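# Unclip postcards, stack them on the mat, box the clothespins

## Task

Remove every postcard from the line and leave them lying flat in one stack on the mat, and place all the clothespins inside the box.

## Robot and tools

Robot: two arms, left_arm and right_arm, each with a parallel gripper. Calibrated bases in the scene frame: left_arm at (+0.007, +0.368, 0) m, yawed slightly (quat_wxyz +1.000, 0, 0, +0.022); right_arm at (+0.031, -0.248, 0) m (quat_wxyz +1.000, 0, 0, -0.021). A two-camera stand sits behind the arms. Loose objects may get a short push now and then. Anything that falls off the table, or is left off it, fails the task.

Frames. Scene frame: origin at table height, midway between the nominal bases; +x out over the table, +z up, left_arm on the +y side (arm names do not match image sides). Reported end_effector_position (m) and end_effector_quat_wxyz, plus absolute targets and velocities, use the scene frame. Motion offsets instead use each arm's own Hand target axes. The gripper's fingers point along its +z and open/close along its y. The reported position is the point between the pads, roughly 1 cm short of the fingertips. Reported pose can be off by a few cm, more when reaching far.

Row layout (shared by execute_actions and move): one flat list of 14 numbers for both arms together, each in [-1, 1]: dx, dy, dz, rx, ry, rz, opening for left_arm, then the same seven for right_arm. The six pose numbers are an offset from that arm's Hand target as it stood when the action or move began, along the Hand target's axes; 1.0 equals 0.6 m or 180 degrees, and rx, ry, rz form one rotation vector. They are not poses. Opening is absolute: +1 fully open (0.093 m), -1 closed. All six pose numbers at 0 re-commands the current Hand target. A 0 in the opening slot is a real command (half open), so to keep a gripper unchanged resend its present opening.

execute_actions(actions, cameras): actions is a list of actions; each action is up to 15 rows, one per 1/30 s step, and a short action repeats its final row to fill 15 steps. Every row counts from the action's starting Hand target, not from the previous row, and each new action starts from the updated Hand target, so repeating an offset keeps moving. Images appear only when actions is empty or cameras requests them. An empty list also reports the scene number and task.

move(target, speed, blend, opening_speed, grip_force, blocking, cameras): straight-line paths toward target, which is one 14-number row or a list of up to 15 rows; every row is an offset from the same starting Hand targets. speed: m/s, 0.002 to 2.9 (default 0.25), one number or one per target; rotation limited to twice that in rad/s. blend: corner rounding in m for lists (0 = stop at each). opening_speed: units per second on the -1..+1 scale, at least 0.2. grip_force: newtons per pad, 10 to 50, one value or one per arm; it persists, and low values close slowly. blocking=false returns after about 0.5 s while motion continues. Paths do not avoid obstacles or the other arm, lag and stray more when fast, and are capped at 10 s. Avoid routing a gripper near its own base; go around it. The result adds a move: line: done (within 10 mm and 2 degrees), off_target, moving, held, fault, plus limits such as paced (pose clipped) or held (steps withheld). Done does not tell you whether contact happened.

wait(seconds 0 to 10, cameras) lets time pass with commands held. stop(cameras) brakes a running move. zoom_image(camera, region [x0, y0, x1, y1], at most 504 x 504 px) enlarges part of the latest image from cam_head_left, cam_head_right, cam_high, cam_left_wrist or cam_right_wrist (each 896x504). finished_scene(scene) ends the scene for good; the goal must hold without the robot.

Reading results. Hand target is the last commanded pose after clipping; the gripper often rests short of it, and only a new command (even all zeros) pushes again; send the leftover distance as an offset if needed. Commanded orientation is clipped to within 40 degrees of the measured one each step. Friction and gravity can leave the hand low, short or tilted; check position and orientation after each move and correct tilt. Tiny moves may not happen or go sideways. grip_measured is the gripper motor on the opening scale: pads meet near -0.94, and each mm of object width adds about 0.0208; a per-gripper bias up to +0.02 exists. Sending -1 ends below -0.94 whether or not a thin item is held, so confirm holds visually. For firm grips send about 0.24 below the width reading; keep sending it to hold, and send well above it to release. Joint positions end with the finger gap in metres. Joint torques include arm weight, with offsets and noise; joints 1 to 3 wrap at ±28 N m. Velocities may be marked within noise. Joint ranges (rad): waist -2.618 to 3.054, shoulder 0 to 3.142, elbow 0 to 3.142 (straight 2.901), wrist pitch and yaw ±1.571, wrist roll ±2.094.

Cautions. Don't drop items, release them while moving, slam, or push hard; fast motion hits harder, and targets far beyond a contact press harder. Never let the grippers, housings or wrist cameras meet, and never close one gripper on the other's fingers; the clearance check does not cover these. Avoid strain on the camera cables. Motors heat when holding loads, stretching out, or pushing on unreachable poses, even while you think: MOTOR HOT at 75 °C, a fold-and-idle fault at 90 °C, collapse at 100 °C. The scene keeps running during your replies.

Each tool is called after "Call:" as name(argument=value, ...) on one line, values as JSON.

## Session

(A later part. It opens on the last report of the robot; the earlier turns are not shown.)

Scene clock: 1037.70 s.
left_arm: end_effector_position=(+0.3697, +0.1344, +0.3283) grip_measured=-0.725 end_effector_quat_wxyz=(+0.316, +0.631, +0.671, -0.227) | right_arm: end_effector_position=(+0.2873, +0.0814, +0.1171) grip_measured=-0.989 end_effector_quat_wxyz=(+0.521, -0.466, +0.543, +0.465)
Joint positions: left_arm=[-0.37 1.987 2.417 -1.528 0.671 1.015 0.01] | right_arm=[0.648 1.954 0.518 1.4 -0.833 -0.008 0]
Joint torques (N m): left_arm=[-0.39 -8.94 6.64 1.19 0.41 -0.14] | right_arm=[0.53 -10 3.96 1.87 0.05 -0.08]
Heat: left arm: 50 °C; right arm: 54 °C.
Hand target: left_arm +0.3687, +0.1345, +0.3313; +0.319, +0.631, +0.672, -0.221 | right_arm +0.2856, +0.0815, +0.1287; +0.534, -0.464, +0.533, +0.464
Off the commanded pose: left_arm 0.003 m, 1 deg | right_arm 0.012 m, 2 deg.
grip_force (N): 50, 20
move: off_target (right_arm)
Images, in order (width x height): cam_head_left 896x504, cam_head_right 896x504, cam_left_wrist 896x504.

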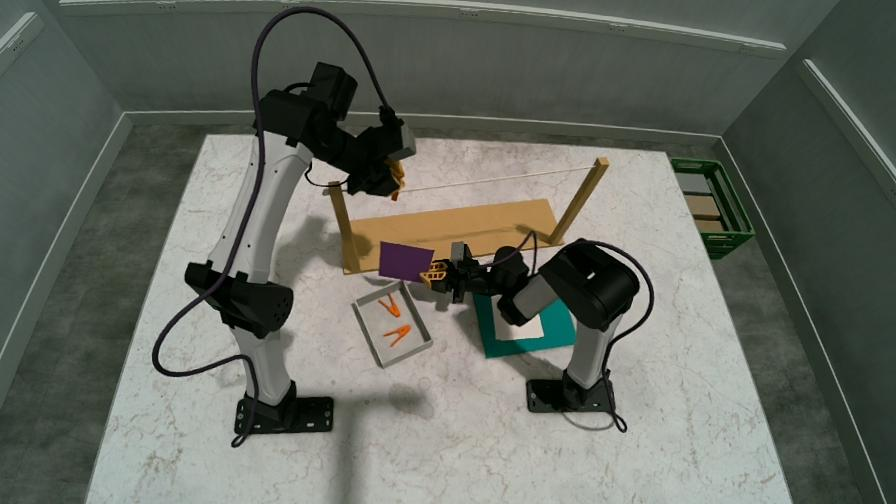

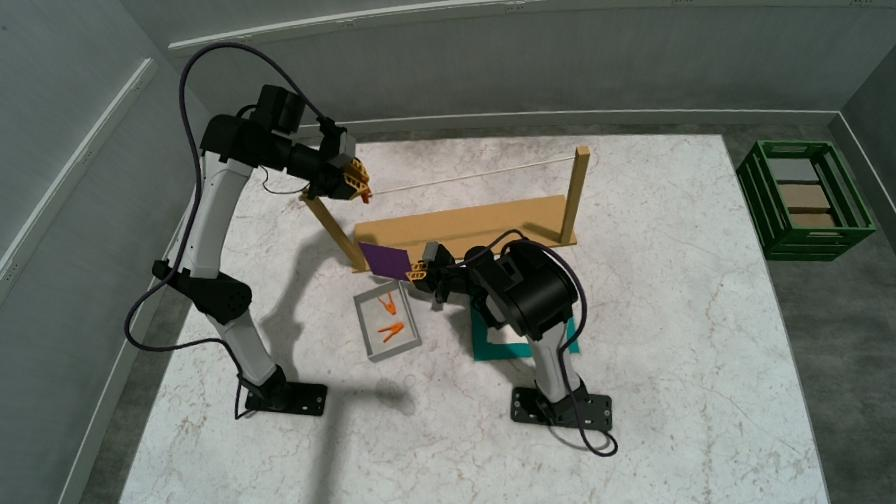

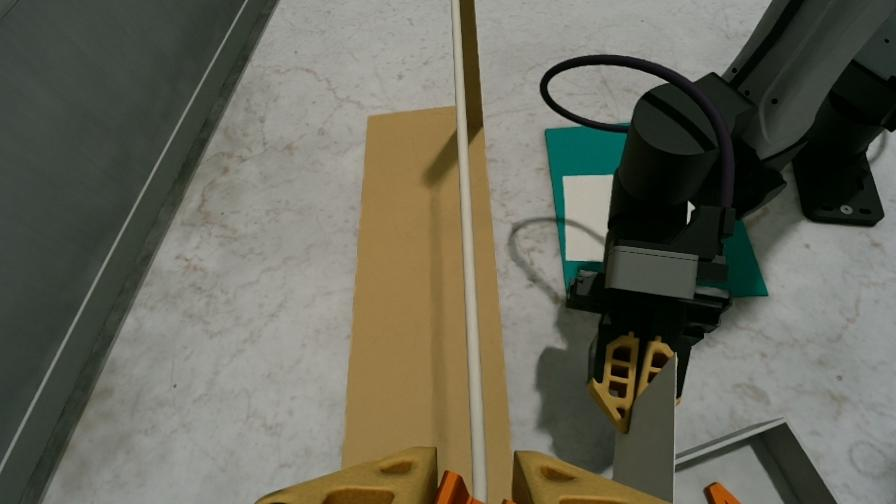

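Call:
move(target=[[-0.0708,0.0106,-0.07,0,0,0,-0.8,-0.15,0,0,0,0,0,-1],[-0.0708,0.0106,-0.07,0,0,0,-0.8,-0.15,-0.028,-0.198,0,0,0,-1]], speed=0.07, blend=[0.01,0], cameras=["cam_left_wrist","cam_head_left","cam_head_right"])

Call:
zoom_image(camera="cam_head_right", region=[290, 130, 450, 250])

Scene clock: 1044.67 s.
left_arm: end_effector_position=(+0.3674, +0.1353, +0.3935) grip_measured=-0.725 end_effector_quat_wxyz=(+0.392, +0.604, +0.662, -0.206) | right_arm: end_effector_position=(+0.2894, -0.0364, +0.2185) grip_measured=-0.989 end_effector_quat_wxyz=(+0.537, -0.465, +0.531, +0.462)
Joint positions: left_arm=[-0.37 2.018 2.705 -1.574 0.67 0.907 0.01] | right_arm=[0.23 1.364 0.465 0.907 -1.243 -0.001 0]
Joint torques (N m): left_arm=[0.13 -6.57 6.89 1.37 0.57 -0.16] | right_arm=[-0.4 -5.85 6.39 1.37 -0.09 -0.12]
Heat: left arm: 50 °C; right arm: 54 °C.
Hand target: left_arm +0.3687, +0.1346, +0.3914; +0.319, +0.631, +0.672, -0.221 | right_arm +0.2857, -0.0384, +0.2186; +0.534, -0.464, +0.533, +0.464
Off the commanded pose: left_arm 0.003 m, 9 deg | right_arm 0.004 m, 0 deg.
joint sent to its limit (left arm) — joint 4 (wrist pitch), lower limit. The joint targets are off in orientation, not in position.
grip_force (N): 50, 20
move: off_target (left_arm)
Images, in order (width x height): cam_head_left 896x504, cam_head_right 896x504, cam_left_wrist 896x504.

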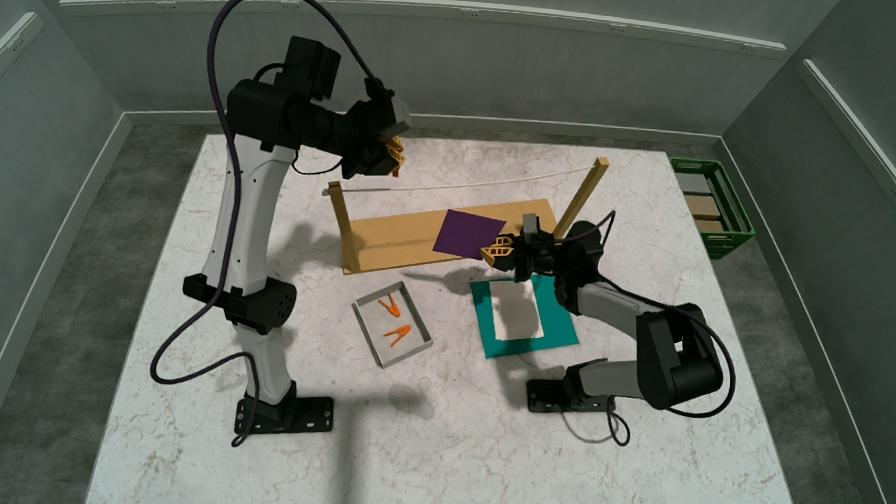

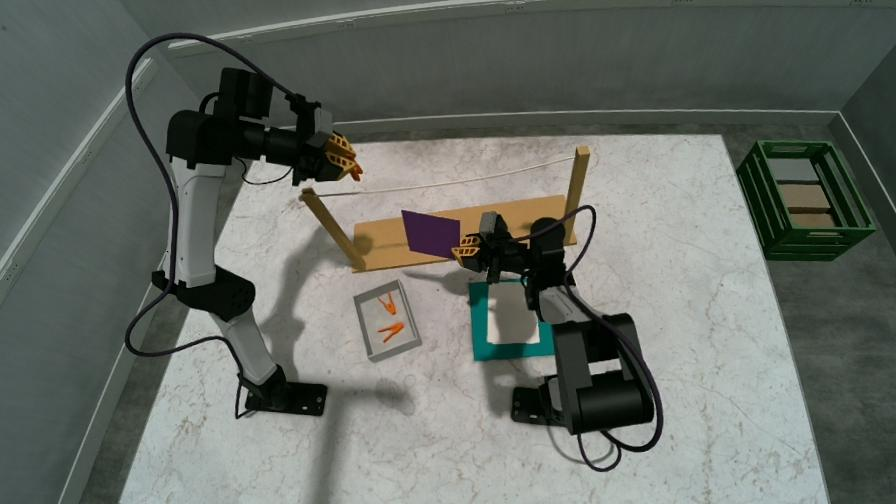

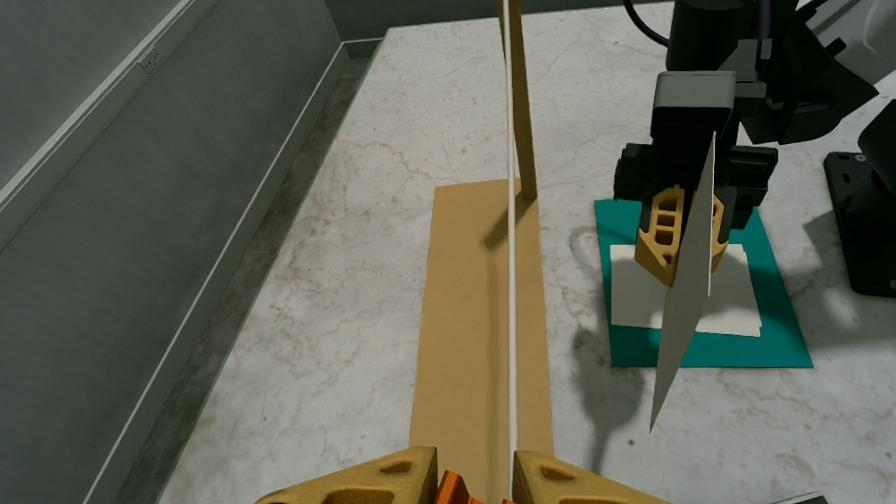

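Scaled by 3.150 from the camera's 896x504 image, which has a finer 1280x720 frame.

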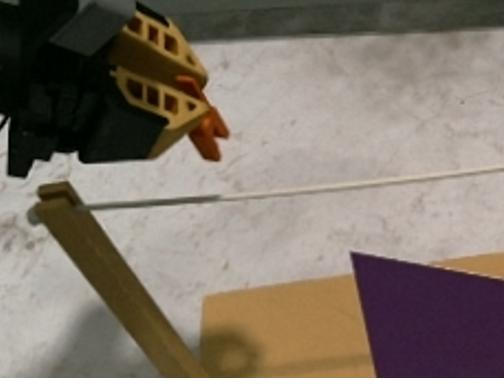

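Call:
move(target=[[0.0413,-0.109,-0.0583,0,0,0,-0.8,0,0,0,0,0,0,-1],[0.2028,-0.28,0.1377,-0.0867,0.147,-0.196,-0.8,0,0,0,0,0,0,-1]], speed=0.18, blend=[0.03,0], cameras=["cam_left_wrist","cam_head_left"])

Scene clock: 1054.07 s.
left_arm: end_effector_position=(+0.2125, +0.1460, +0.2249) grip_measured=-0.725 end_effector_quat_wxyz=(+0.141, +0.391, +0.907, -0.067) | right_arm: end_effector_position=(+0.2893, -0.0364, +0.2184) grip_measured=-0.989 end_effector_quat_wxyz=(+0.536, -0.465, +0.531, +0.462)
Joint positions: left_arm=[-0.861 1.451 1.533 -1.34 0.01 -0.005 0.01] | right_arm=[0.23 1.364 0.465 0.906 -1.243 -0.001 0]
Joint torques (N m): left_arm=[-0.53 -6.22 6.58 1.25 -0.05 -0.21] | right_arm=[-0.42 -5.87 6.42 1.36 -0.11 -0.13]
Heat: left arm: 48 °C; right arm: 54 °C.
Hand target: left_arm +0.2149, +0.1451, +0.2299; +0.159, +0.386, +0.906, -0.068 | right_arm +0.2857, -0.0384, +0.2186; +0.534, -0.464, +0.533, +0.464
Off the commanded pose: left_arm 0.006 m, 2 deg | right_arm 0.004 m, 0 deg.
grip_force (N): 50, 20
move: done
Images, in order (width x height): cam_head_left 896x504, cam_left_wrist 896x504.

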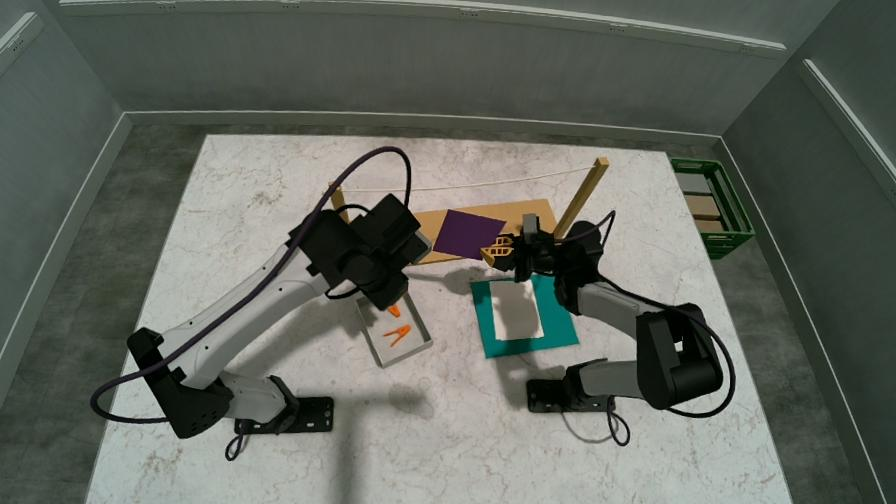

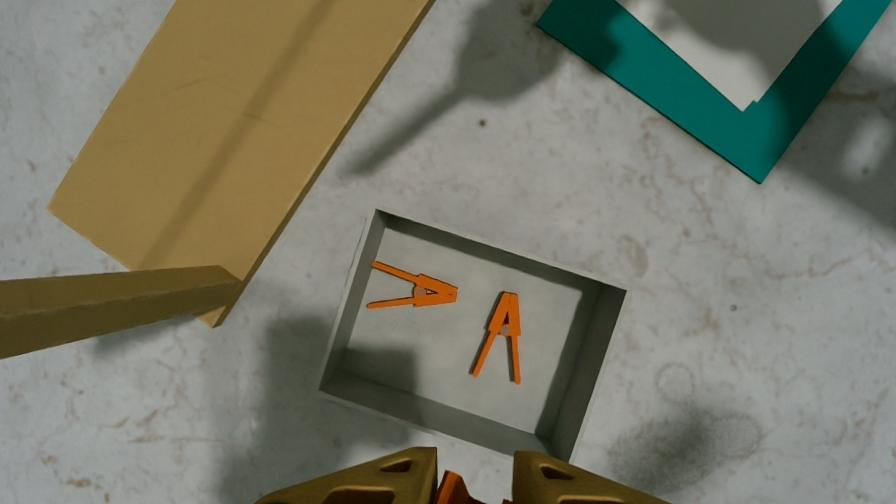

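Call:
move(target=[[0.0833,0.0512,0.1648,0,0,0,-0.8,0,0,0,0,0,0,-1],[0.1222,0.0512,0.2713,0,0,0,-0.8,0,0,0,0,0,0,-1]], speed=[0.12,0.06], blend=[0.005,0], cameras=["cam_left_wrist","cam_head_left","cam_head_right"])

Scene clock: 1065.57 s.
left_arm: end_effector_position=(+0.2250, +0.1787, +0.0550) grip_measured=-0.725 end_effector_quat_wxyz=(+0.155, +0.382, +0.909, -0.063) | right_arm: end_effector_position=(+0.2893, -0.0364, +0.2184) grip_measured=-0.989 end_effector_quat_wxyz=(+0.536, -0.465, +0.531, +0.462)
Joint positions: left_arm=[-0.742 1.391 0.788 -0.633 0.027 0.092 0.01] | right_arm=[0.23 1.364 0.465 0.906 -1.243 -0.001 0]
Joint torques (N m): left_arm=[0.38 -3.28 6.54 1.34 0.24 0.06] | right_arm=[-0.39 -5.89 6.41 1.36 -0.11 -0.13]
Heat: left arm: 47 °C; right arm: 53 °C.
Hand target: left_arm +0.2276, +0.1759, +0.0519; +0.159, +0.386, +0.906, -0.068 | right_arm +0.2857, -0.0384, +0.2186; +0.534, -0.464, +0.533, +0.464
Off the commanded pose: left_arm 0.005 m, 1 deg | right_arm 0.004 m, 0 deg.
grip_force (N): 50, 20
move: done
Images, in order (width x height): cam_head_left 896x504, cam_head_right 896x504, cam_left_wrist 896x504.

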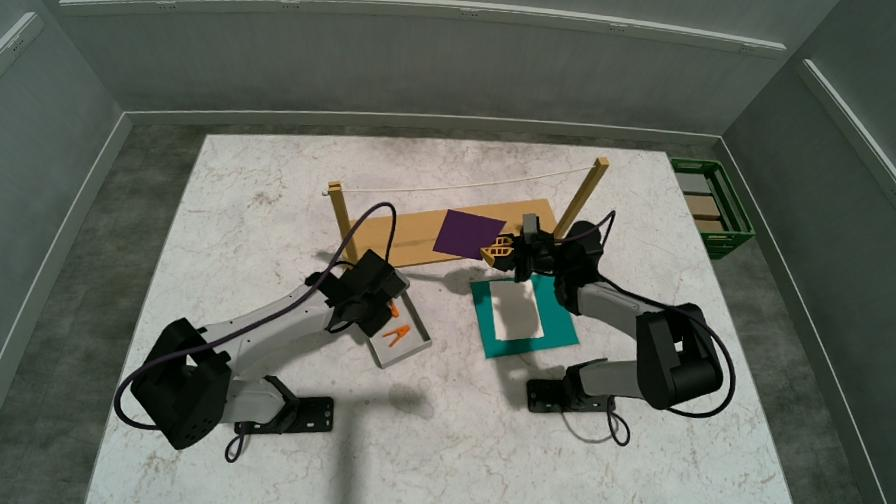

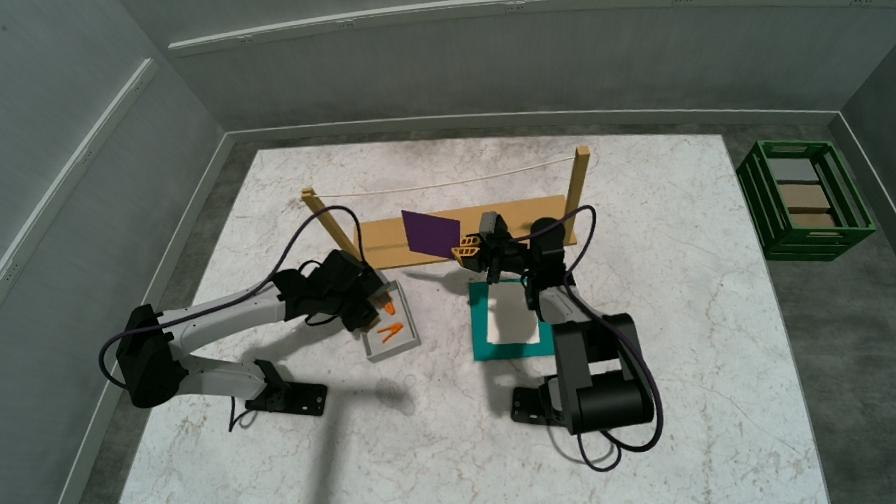

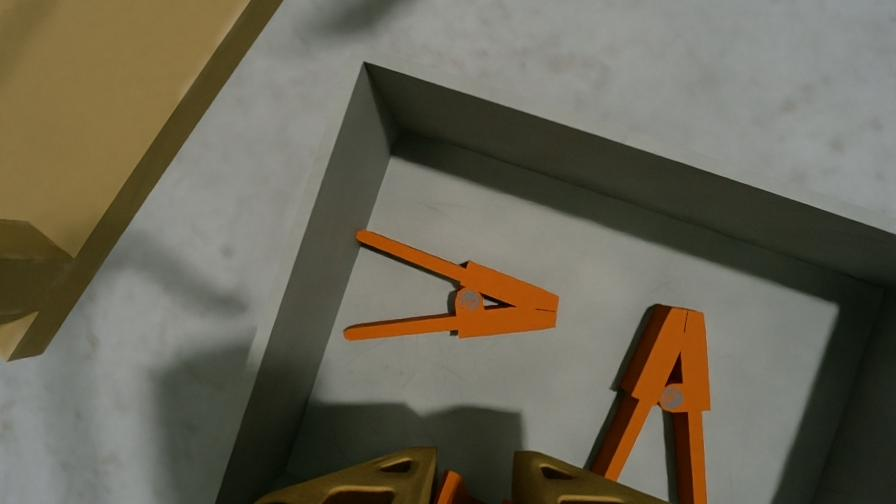

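Call:
move(target=[[0.0068,-0.019,0.0188,0,0,0,-0.8,0,0,0,0,0,0,-1]], speed=0.05, cameras=["cam_left_wrist"])

Scene clock: 1070.13 s.
left_arm: end_effector_position=(+0.2239, +0.1658, +0.0532) grip_measured=-0.726 end_effector_quat_wxyz=(+0.174, +0.388, +0.902, -0.073) | right_arm: end_effector_position=(+0.2893, -0.0364, +0.2184) grip_measured=-0.989 end_effector_quat_wxyz=(+0.536, -0.465, +0.531, +0.462)
Joint positions: left_arm=[-0.779 1.391 0.765 -0.565 0.025 0.072 0.01] | right_arm=[0.23 1.364 0.465 0.906 -1.243 -0.001 0]
Joint torques (N m): left_arm=[-0.66 -2.1 5.34 1.31 0.08 -0.23] | right_arm=[-0.4 -5.86 6.41 1.36 -0.11 -0.13]
Heat: left arm: 46 °C; right arm: 53 °C.
Hand target: left_arm +0.2194, +0.1680, +0.0399; +0.159, +0.386, +0.906, -0.068 | right_arm +0.2857, -0.0384, +0.2186; +0.534, -0.464, +0.533, +0.464
Off the commanded pose: left_arm 0.014 m, 2 deg | right_arm 0.004 m, 0 deg.
grip_force (N): 50, 20
move: off_target (left_arm)
Images, in order (width x height): cam_left_wrist 896x504.

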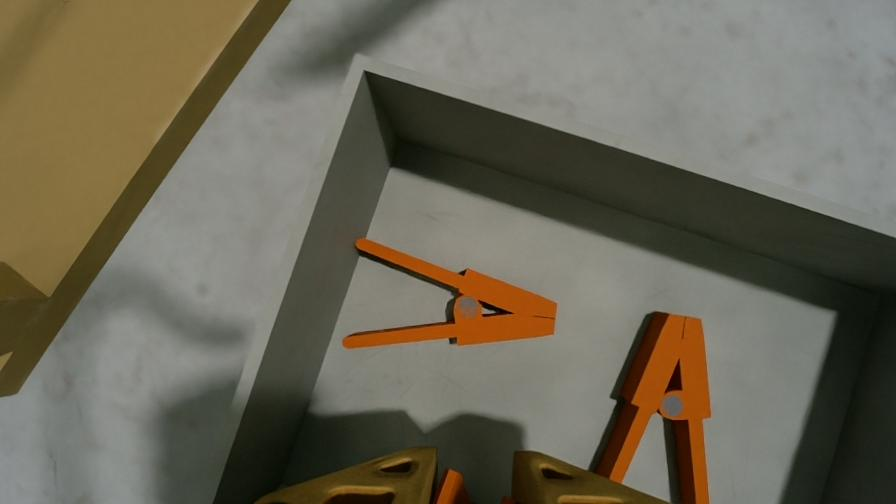

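Call:
move(target=[[-0.0233,0.0028,-0.0412,0,0,0,-0.8,0,0,0,0,0,0,-1],[-0.0233,-0.0172,-0.0412,0,0,0,-0.8,0,0,0,0,0,0,-1],[-0.0188,-0.0172,-0.0287,0,0,0,-0.8,0,0,0,0,0,0,-1]], speed=0.05, cameras=["cam_left_wrist","cam_head_right"])

Scene clock: 1077.10 s.
left_arm: end_effector_position=(+0.2115, +0.1591, +0.0627) grip_measured=-0.726 end_effector_quat_wxyz=(+0.153, +0.391, +0.905, -0.073) | right_arm: end_effector_position=(+0.2893, -0.0364, +0.2184) grip_measured=-0.989 end_effector_quat_wxyz=(+0.536, -0.465, +0.531, +0.462)
Joint positions: left_arm=[-0.826 1.391 0.819 -0.66 0.023 0.028 0.01] | right_arm=[0.23 1.364 0.465 0.906 -1.243 -0.001 0]
Joint torques (N m): left_arm=[-0.42 -3.3 6.89 1.32 -0.05 -0.13] | right_arm=[-0.39 -5.86 6.42 1.36 -0.11 -0.13]
Heat: left arm: 45 °C; right arm: 53 °C.
Hand target: left_arm +0.2153, +0.1575, +0.0600; +0.159, +0.386, +0.906, -0.068 | right_arm +0.2857, -0.0384, +0.2186; +0.534, -0.464, +0.533, +0.464
Off the commanded pose: left_arm 0.005 m, 1 deg | right_arm 0.004 m, 0 deg.
grip_force (N): 50, 20
move: done
Images, in order (width x height): cam_head_right 896x504, cam_left_wrist 896x504.

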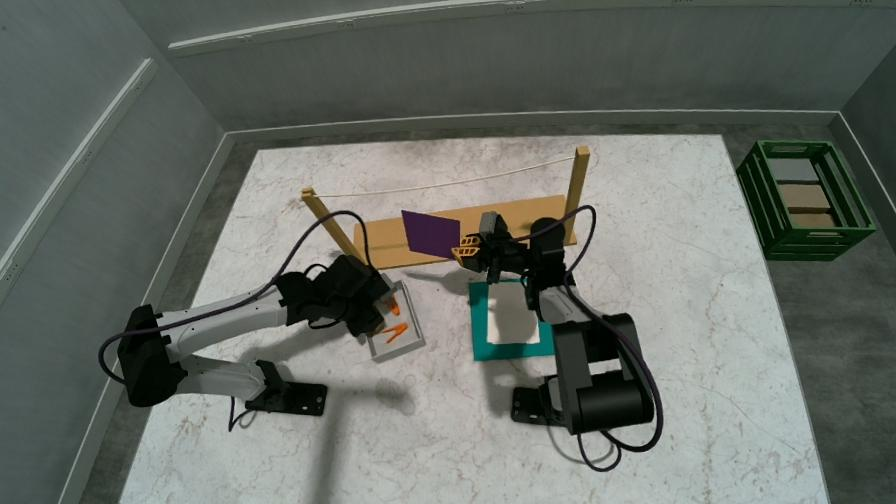

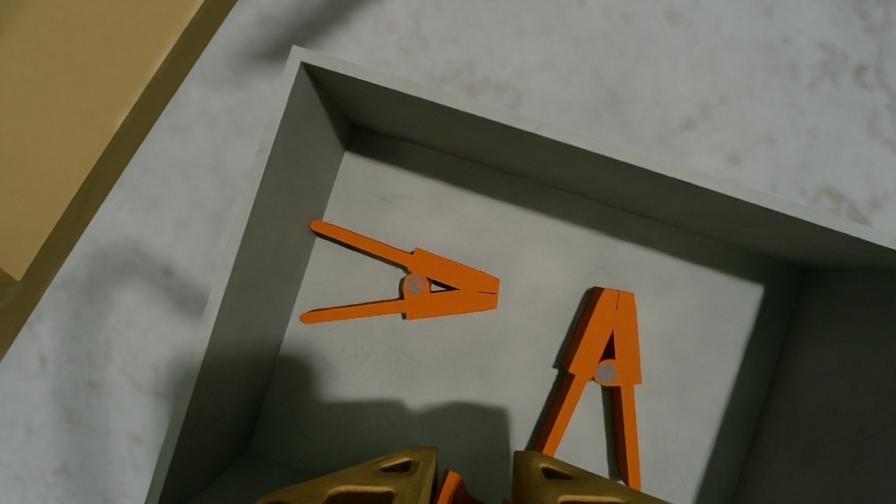

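Call:
move(target=[[0.0045,0,0.0125,0,0,0,-0.8,0,0,0,0,0,0,-1]], speed=0.04)

Call:
move(target=[[0,0,0,0,0,0,-0.3,0,0,0,0,0,0,-1]], speed=0.04, opening_speed=0.2, cameras=["cam_left_wrist","cam_head_right"])

Scene clock: 1080.07 s.
left_arm: end_effector_position=(+0.2113, +0.1592, +0.0550) grip_measured=-0.726 end_effector_quat_wxyz=(+0.152, +0.391, +0.905, -0.072) | right_arm: end_effector_position=(+0.2893, -0.0364, +0.2184) grip_measured=-0.989 end_effector_quat_wxyz=(+0.536, -0.465, +0.531, +0.462)
Joint positions: left_arm=[-0.826 1.404 0.799 -0.629 0.023 0.028 0.01] | right_arm=[0.23 1.364 0.465 0.906 -1.243 -0.001 0]
Joint torques (N m): left_arm=[-0.39 -3.47 6.6 1.36 -0.05 -0.17] | right_arm=[-0.42 -5.9 6.42 1.35 -0.11 -0.13]
Heat: left arm: 44 °C; right arm: 53 °C.
Hand target: left_arm +0.2153, +0.1575, +0.0520; +0.159, +0.386, +0.906, -0.068 | right_arm +0.2857, -0.0384, +0.2186; +0.534, -0.464, +0.533, +0.464
Off the commanded pose: left_arm 0.005 m, 1 deg | right_arm 0.004 m, 0 deg.
grip_force (N): 50, 20
move: done

Scene clock: 1082.77 s.
left_arm: end_effector_position=(+0.2115, +0.1591, +0.0550) grip_measured=-0.300 end_effector_quat_wxyz=(+0.152, +0.390, +0.905, -0.072) | right_arm: end_effector_position=(+0.2893, -0.0364, +0.2184) grip_measured=-0.989 end_effector_quat_wxyz=(+0.536, -0.465, +0.531, +0.462)
Joint positions: left_arm=[-0.826 1.404 0.799 -0.628 0.022 0.028 0.031] | right_arm=[0.23 1.364 0.465 0.906 -1.243 -0.001 0]
Joint torques (N m): left_arm=[-0.38 -3.41 6.57 1.34 -0.06 -0.18] | right_arm=[-0.4 -5.91 6.39 1.36 -0.11 -0.14]
Heat: left arm: 44 °C; right arm: 53 °C.
Hand target: left_arm +0.2153, +0.1575, +0.0520; +0.159, +0.386, +0.906, -0.068 | right_arm +0.2857, -0.0384, +0.2186; +0.534, -0.464, +0.533, +0.464
Off the commanded pose: left_arm 0.005 m, 1 deg | right_arm 0.004 m, 0 deg.
grip_force (N): 50, 20
move: done
Images, in order (width x height): cam_head_right 896x504, cam_left_wrist 896x504.

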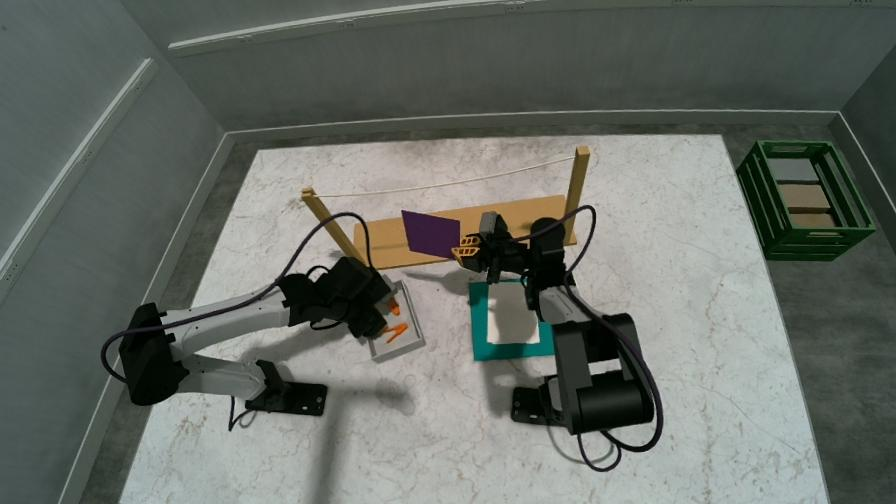

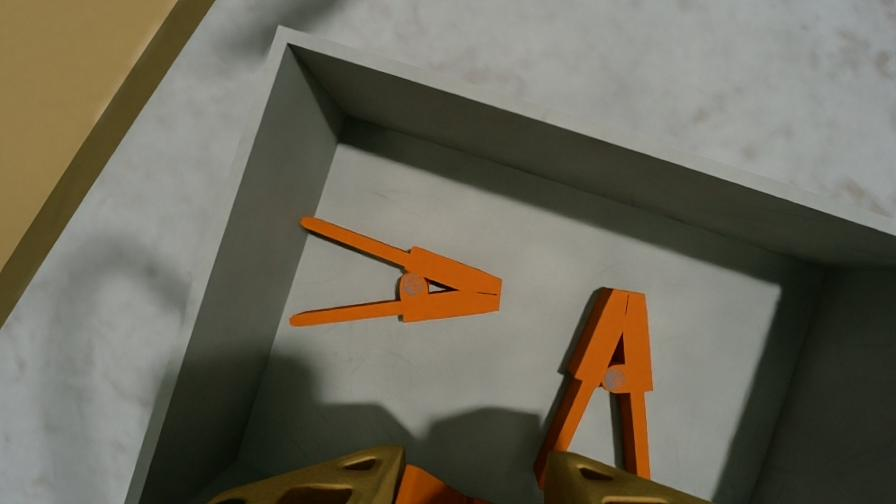

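Call:
move(target=[[0,0,0,0,0,0,-0.15,0,0,0,0,0,0,-1]], speed=0.04, opening_speed=0.2)

Call:
move(target=[[-0.0684,0,-0.188,0,0,0,-0.15,0,0,0,0,0,0,-1]], speed=0.08, cameras=["cam_left_wrist","cam_head_right"])

Scene clock: 1085.33 s.
left_arm: end_effector_position=(+0.2116, +0.1591, +0.0551) grip_measured=-0.152 end_effector_quat_wxyz=(+0.152, +0.390, +0.905, -0.072) | right_arm: end_effector_position=(+0.2893, -0.0364, +0.2184) grip_measured=-0.989 end_effector_quat_wxyz=(+0.536, -0.465, +0.531, +0.462)
Joint positions: left_arm=[-0.826 1.404 0.799 -0.627 0.022 0.028 0.038] | right_arm=[0.23 1.364 0.465 0.906 -1.243 -0.001 0]
Joint torques (N m): left_arm=[-0.38 -3.41 6.61 1.34 -0.06 -0.18] | right_arm=[-0.39 -5.89 6.42 1.36 -0.11 -0.13]
Heat: left arm: 44 °C; right arm: 53 °C.
Hand target: left_arm +0.2153, +0.1575, +0.0520; +0.159, +0.386, +0.906, -0.068 | right_arm +0.2857, -0.0384, +0.2186; +0.534, -0.464, +0.533, +0.464
Off the commanded pose: left_arm 0.005 m, 1 deg | right_arm 0.004 m, 0 deg.
grip_force (N): 50, 20
move: done

Scene clock: 1087.53 s.
left_arm: end_effector_position=(+0.2140, +0.1566, +0.1623) grip_measured=-0.152 end_effector_quat_wxyz=(+0.147, +0.391, +0.906, -0.070) | right_arm: end_effector_position=(+0.2893, -0.0364, +0.2184) grip_measured=-0.989 end_effector_quat_wxyz=(+0.536, -0.465, +0.531, +0.462)
Joint positions: left_arm=[-0.826 1.365 1.204 -1.082 0.022 0.028 0.038] | right_arm=[0.23 1.364 0.465 0.906 -1.243 -0.001 0]
Joint torques (N m): left_arm=[-0.36 -5.42 9.25 0.94 -0.04 -0.18] | right_arm=[-0.39 -5.87 6.39 1.37 -0.11 -0.14]
Heat: left arm: 44 °C; right arm: 53 °C.
Hand target: left_arm +0.2154, +0.1575, +0.1720; +0.159, +0.386, +0.906, -0.068 | right_arm +0.2857, -0.0384, +0.2186; +0.534, -0.464, +0.533, +0.464
Off the commanded pose: left_arm 0.010 m, 1 deg | right_arm 0.004 m, 0 deg.
grip_force (N): 50, 20
move: done
Images, in order (width x height): cam_head_right 896x504, cam_left_wrist 896x504.

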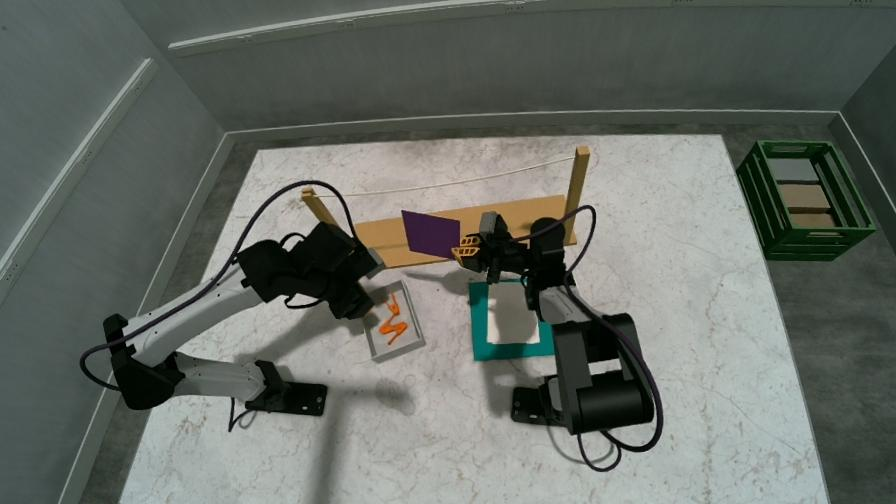

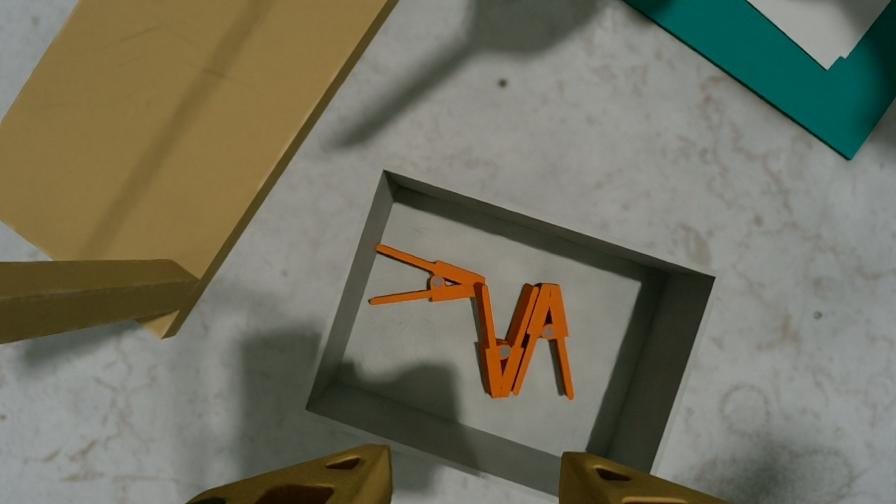

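Call:
move(target=[[0,0,0,0,0,0,-0.15,0.033,0,0,0,0.078,0,-1]], speed=0.08, cameras=["cam_head_left","cam_head_right","cam_high","cam_right_wrist"])

Call:
zoom_image(camera="cam_head_left", region=[400, 180, 560, 300])

Call:
zoom_image(camera="cam_head_right", region=[380, 180, 540, 300])

Scene clock: 1132.83 s.
left_arm: end_effector_position=(+0.2139, +0.1567, +0.1623) grip_measured=-0.152 end_effector_quat_wxyz=(+0.147, +0.391, +0.906, -0.070) | right_arm: end_effector_position=(+0.2837, -0.0403, +0.1898) grip_measured=-0.989 end_effector_quat_wxyz=(+0.455, -0.507, +0.603, +0.414)
Joint positions: left_arm=[-0.826 1.365 1.204 -1.082 0.022 0.028 0.038] | right_arm=[0.236 1.269 0.666 -0.059 -1.164 -0.582 0]
Joint torques (N m): left_arm=[-0.36 -5.42 9.22 0.94 -0.05 -0.17] | right_arm=[0.59 -5 10.48 1.25 -0.3 -0.34]
Heat: left arm: 45 °C; right arm: 53 °C.
Hand target: left_arm +0.2154, +0.1575, +0.1720; +0.159, +0.386, +0.906, -0.068 | right_arm +0.2857, -0.0384, +0.1989; +0.464, -0.518, +0.594, +0.404
Off the commanded pose: left_arm 0.010 m, 1 deg | right_arm 0.009 m, 2 deg.
grip_force (N): 50, 20
move: done
Images, in order (width x height): cam_head_left 896x504, cam_head_right 896x504, cam_high 896x504, cam_right_wrist 896x504.

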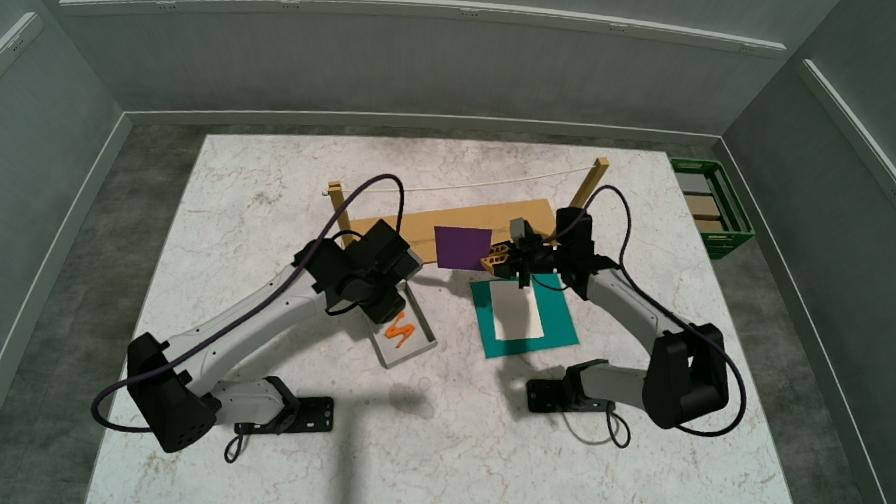

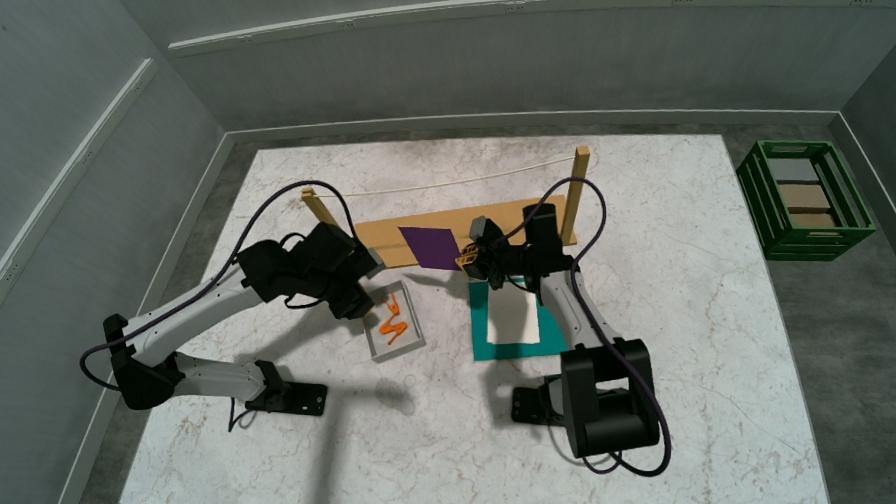

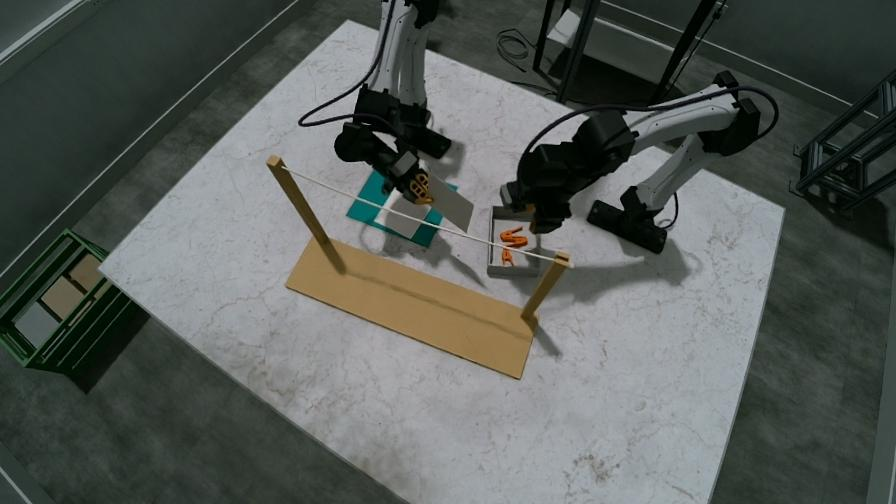

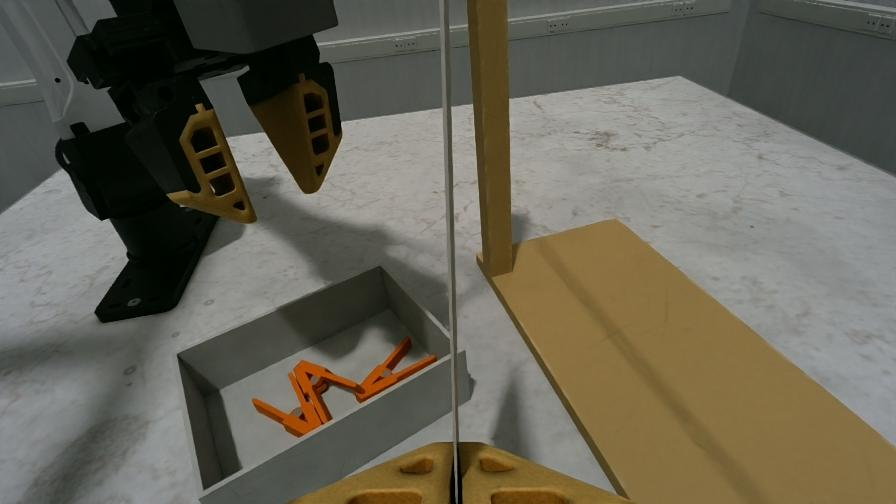

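Scaled by 3.150 from the camera's 896x504 image, which has a finer 1280x720 frame.

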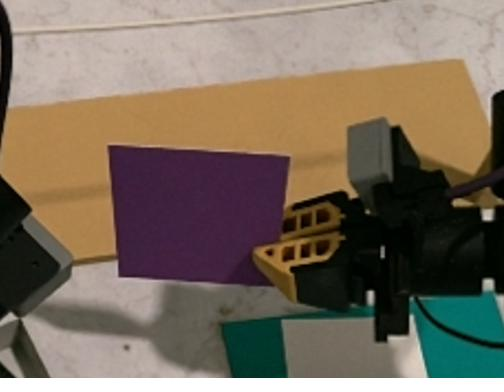

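Scaled by 3.150 from the camera's 896x504 image, which has a finer 1280x720 frame.

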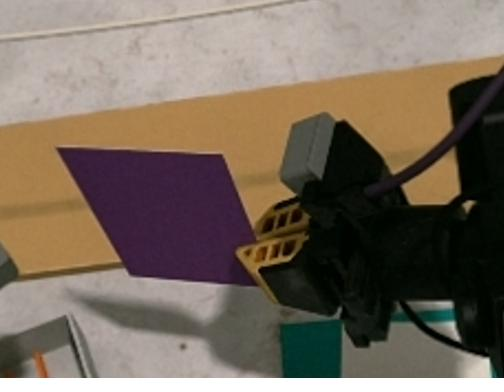

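Call:
move(target=[[-0.0969,0,-0.2663,0,0,0,-0.15,0,0,0,0,0,0,-1],[-0.2448,0.026,-0.186,0.1541,-0.1296,0.2425,-0.15,0,0,0,0,0,0,-1]], speed=0.18, blend=[0.03,0], cameras=["cam_head_left","cam_head_right","cam_left_wrist"])

Scene clock: 1145.03 s.
left_arm: end_effector_position=(+0.2951, +0.0972, +0.3245) grip_measured=-0.152 end_effector_quat_wxyz=(+0.267, +0.684, +0.618, -0.279) | right_arm: end_effector_position=(+0.2835, -0.0403, +0.1896) grip_measured=-0.989 end_effector_quat_wxyz=(+0.455, -0.507, +0.603, +0.414)
Joint positions: left_arm=[-0.514 1.88 2.26 -1.575 0.716 1.06 0.038] | right_arm=[0.236 1.269 0.666 -0.061 -1.164 -0.583 0]
Joint torques (N m): left_arm=[0.28 -6.52 8.13 0.91 0.72 0.08] | right_arm=[0.61 -5 10.51 1.25 -0.32 -0.32]
Heat: left arm: 46 °C; right arm: 57 °C.
Hand target: left_arm +0.2960, +0.0962, +0.3270; +0.252, +0.694, +0.610, -0.288 | right_arm +0.2857, -0.0384, +0.1989; +0.464, -0.518, +0.594, +0.404
Off the commanded pose: left_arm 0.003 m, 2 deg | right_arm 0.010 m, 2 deg.
joint sent to its limit (left arm) — joint 4 (wrist pitch), lower limit. The joint targets still meet the commanded pose.
grip_force (N): 50, 20
move: done
Images, in order (width x height): cam_head_left 896x504, cam_head_right 896x504, cam_left_wrist 896x504.

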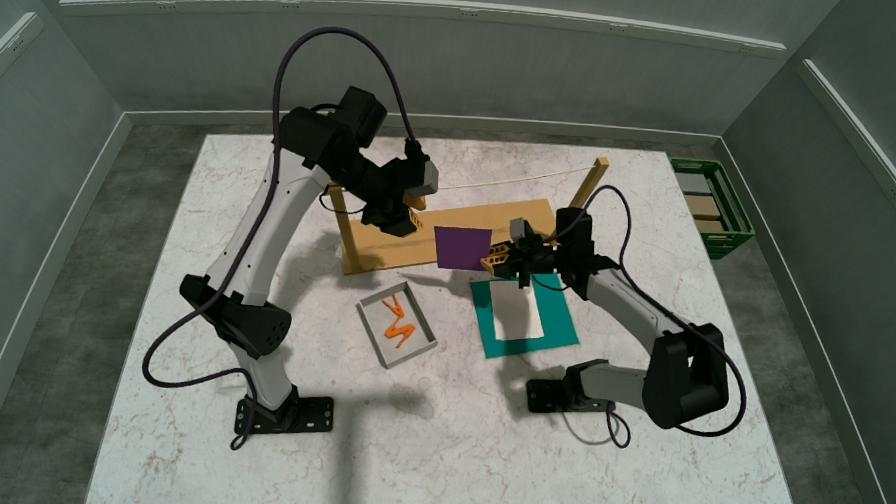

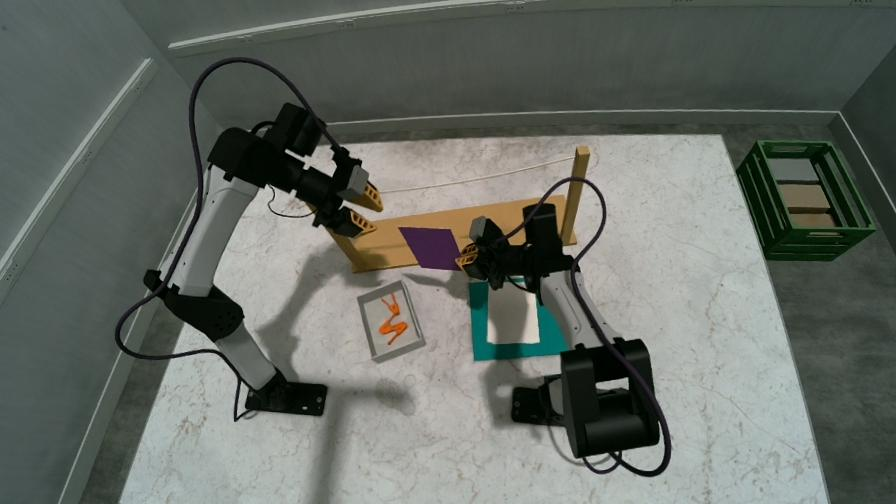

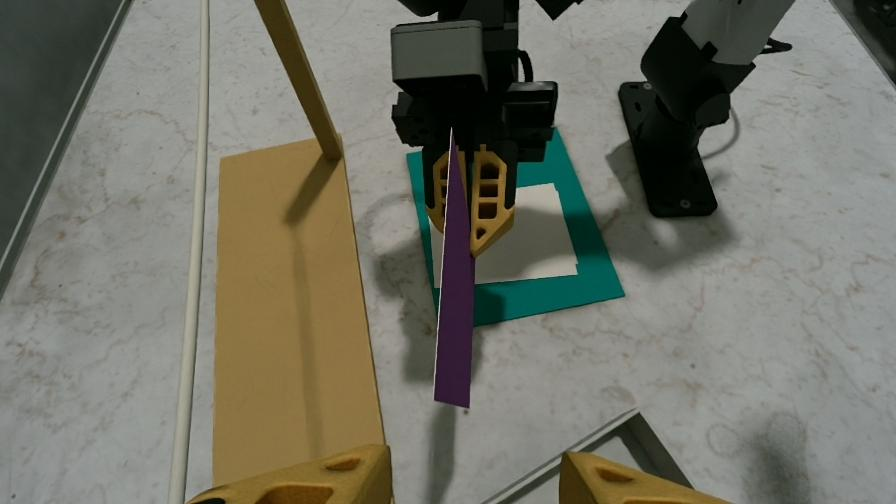

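Call:
move(target=[[0.0252,0.0218,0.0,0,0,0,-0.15,0,0,0,0,0,0,-1],[0.0252,0.0218,0.06,0,0,0,-0.15,0,0,0,0,0,0,-1]], speed=0.06, cameras=["cam_head_left","cam_head_right","cam_left_wrist","cam_right_wrist"])

Scene clock: 1155.83 s.
left_arm: end_effector_position=(+0.3013, +0.0835, +0.2976) grip_measured=-0.152 end_effector_quat_wxyz=(+0.254, +0.695, +0.607, -0.289) | right_arm: end_effector_position=(+0.2835, -0.0403, +0.1896) grip_measured=-0.989 end_effector_quat_wxyz=(+0.455, -0.507, +0.603, +0.414)
Joint positions: left_arm=[-0.534 1.905 2.173 -1.499 0.728 1.085 0.038] | right_arm=[0.236 1.269 0.666 -0.061 -1.164 -0.583 0]
Joint torques (N m): left_arm=[-0.28 -6.79 6.01 1.17 0.5 -0.12] | right_arm=[0.59 -4.94 10.51 1.25 -0.32 -0.32]
Heat: left arm: 45 °C; right arm: 60 °C.
Hand target: left_arm +0.3071, +0.0800, +0.2907; +0.252, +0.694, +0.610, -0.288 | right_arm +0.2857, -0.0384, +0.1989; +0.464, -0.518, +0.594, +0.404
Off the commanded pose: left_arm 0.010 m, 0 deg | right_arm 0.010 m, 2 deg.
grip_force (N): 50, 20
move: done
Images, in order (width x height): cam_head_left 896x504, cam_head_right 896x504, cam_left_wrist 896x504, cam_right_wrist 896x504.

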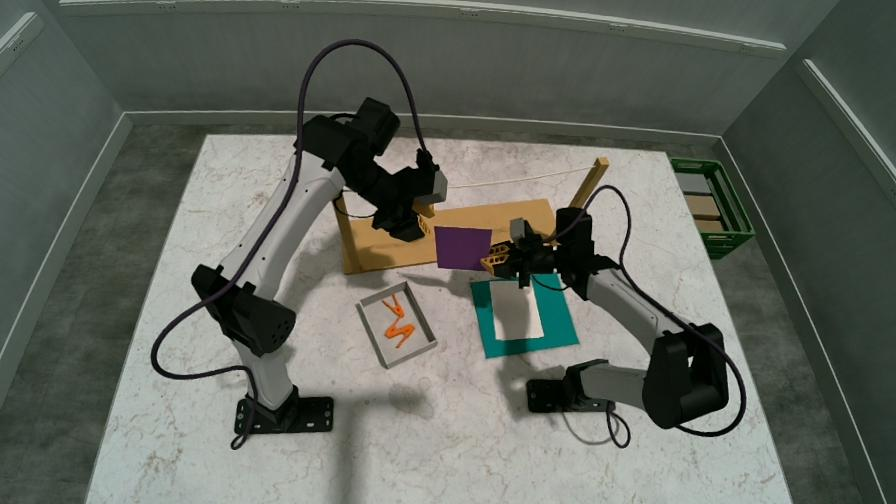

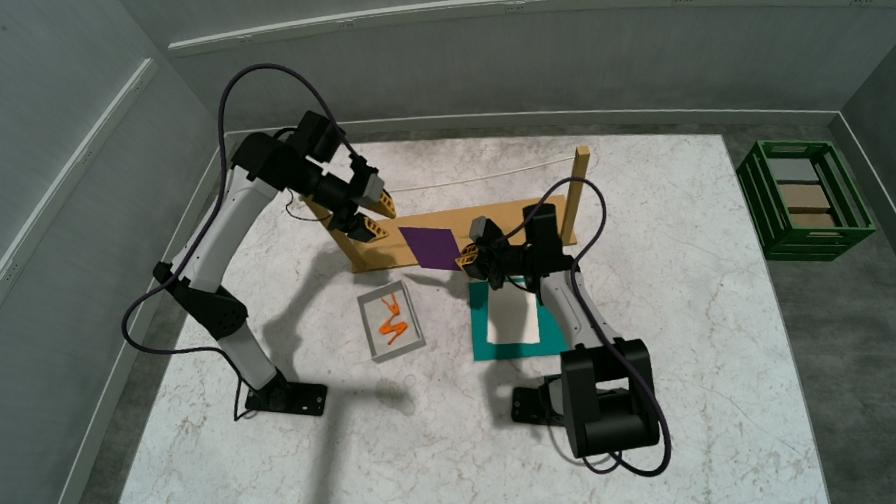

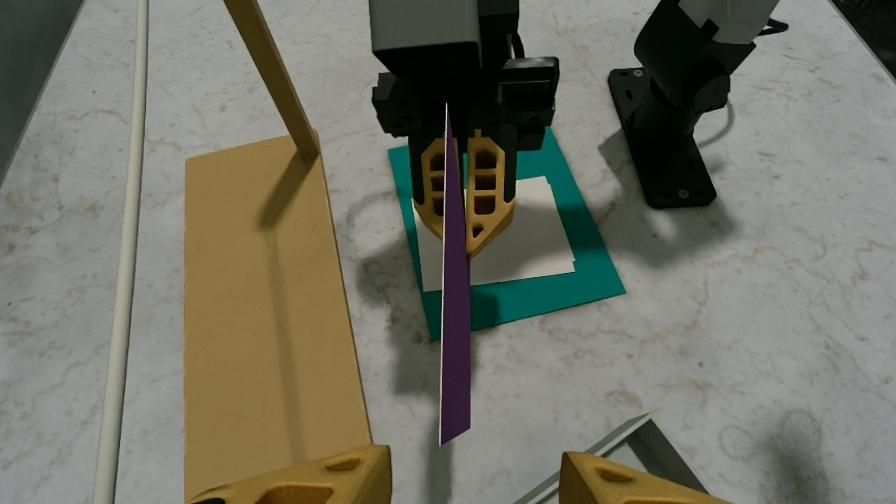

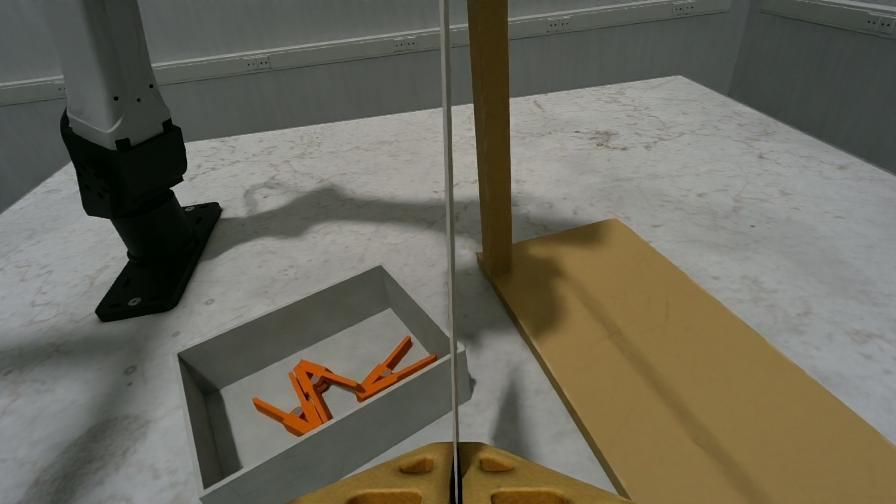

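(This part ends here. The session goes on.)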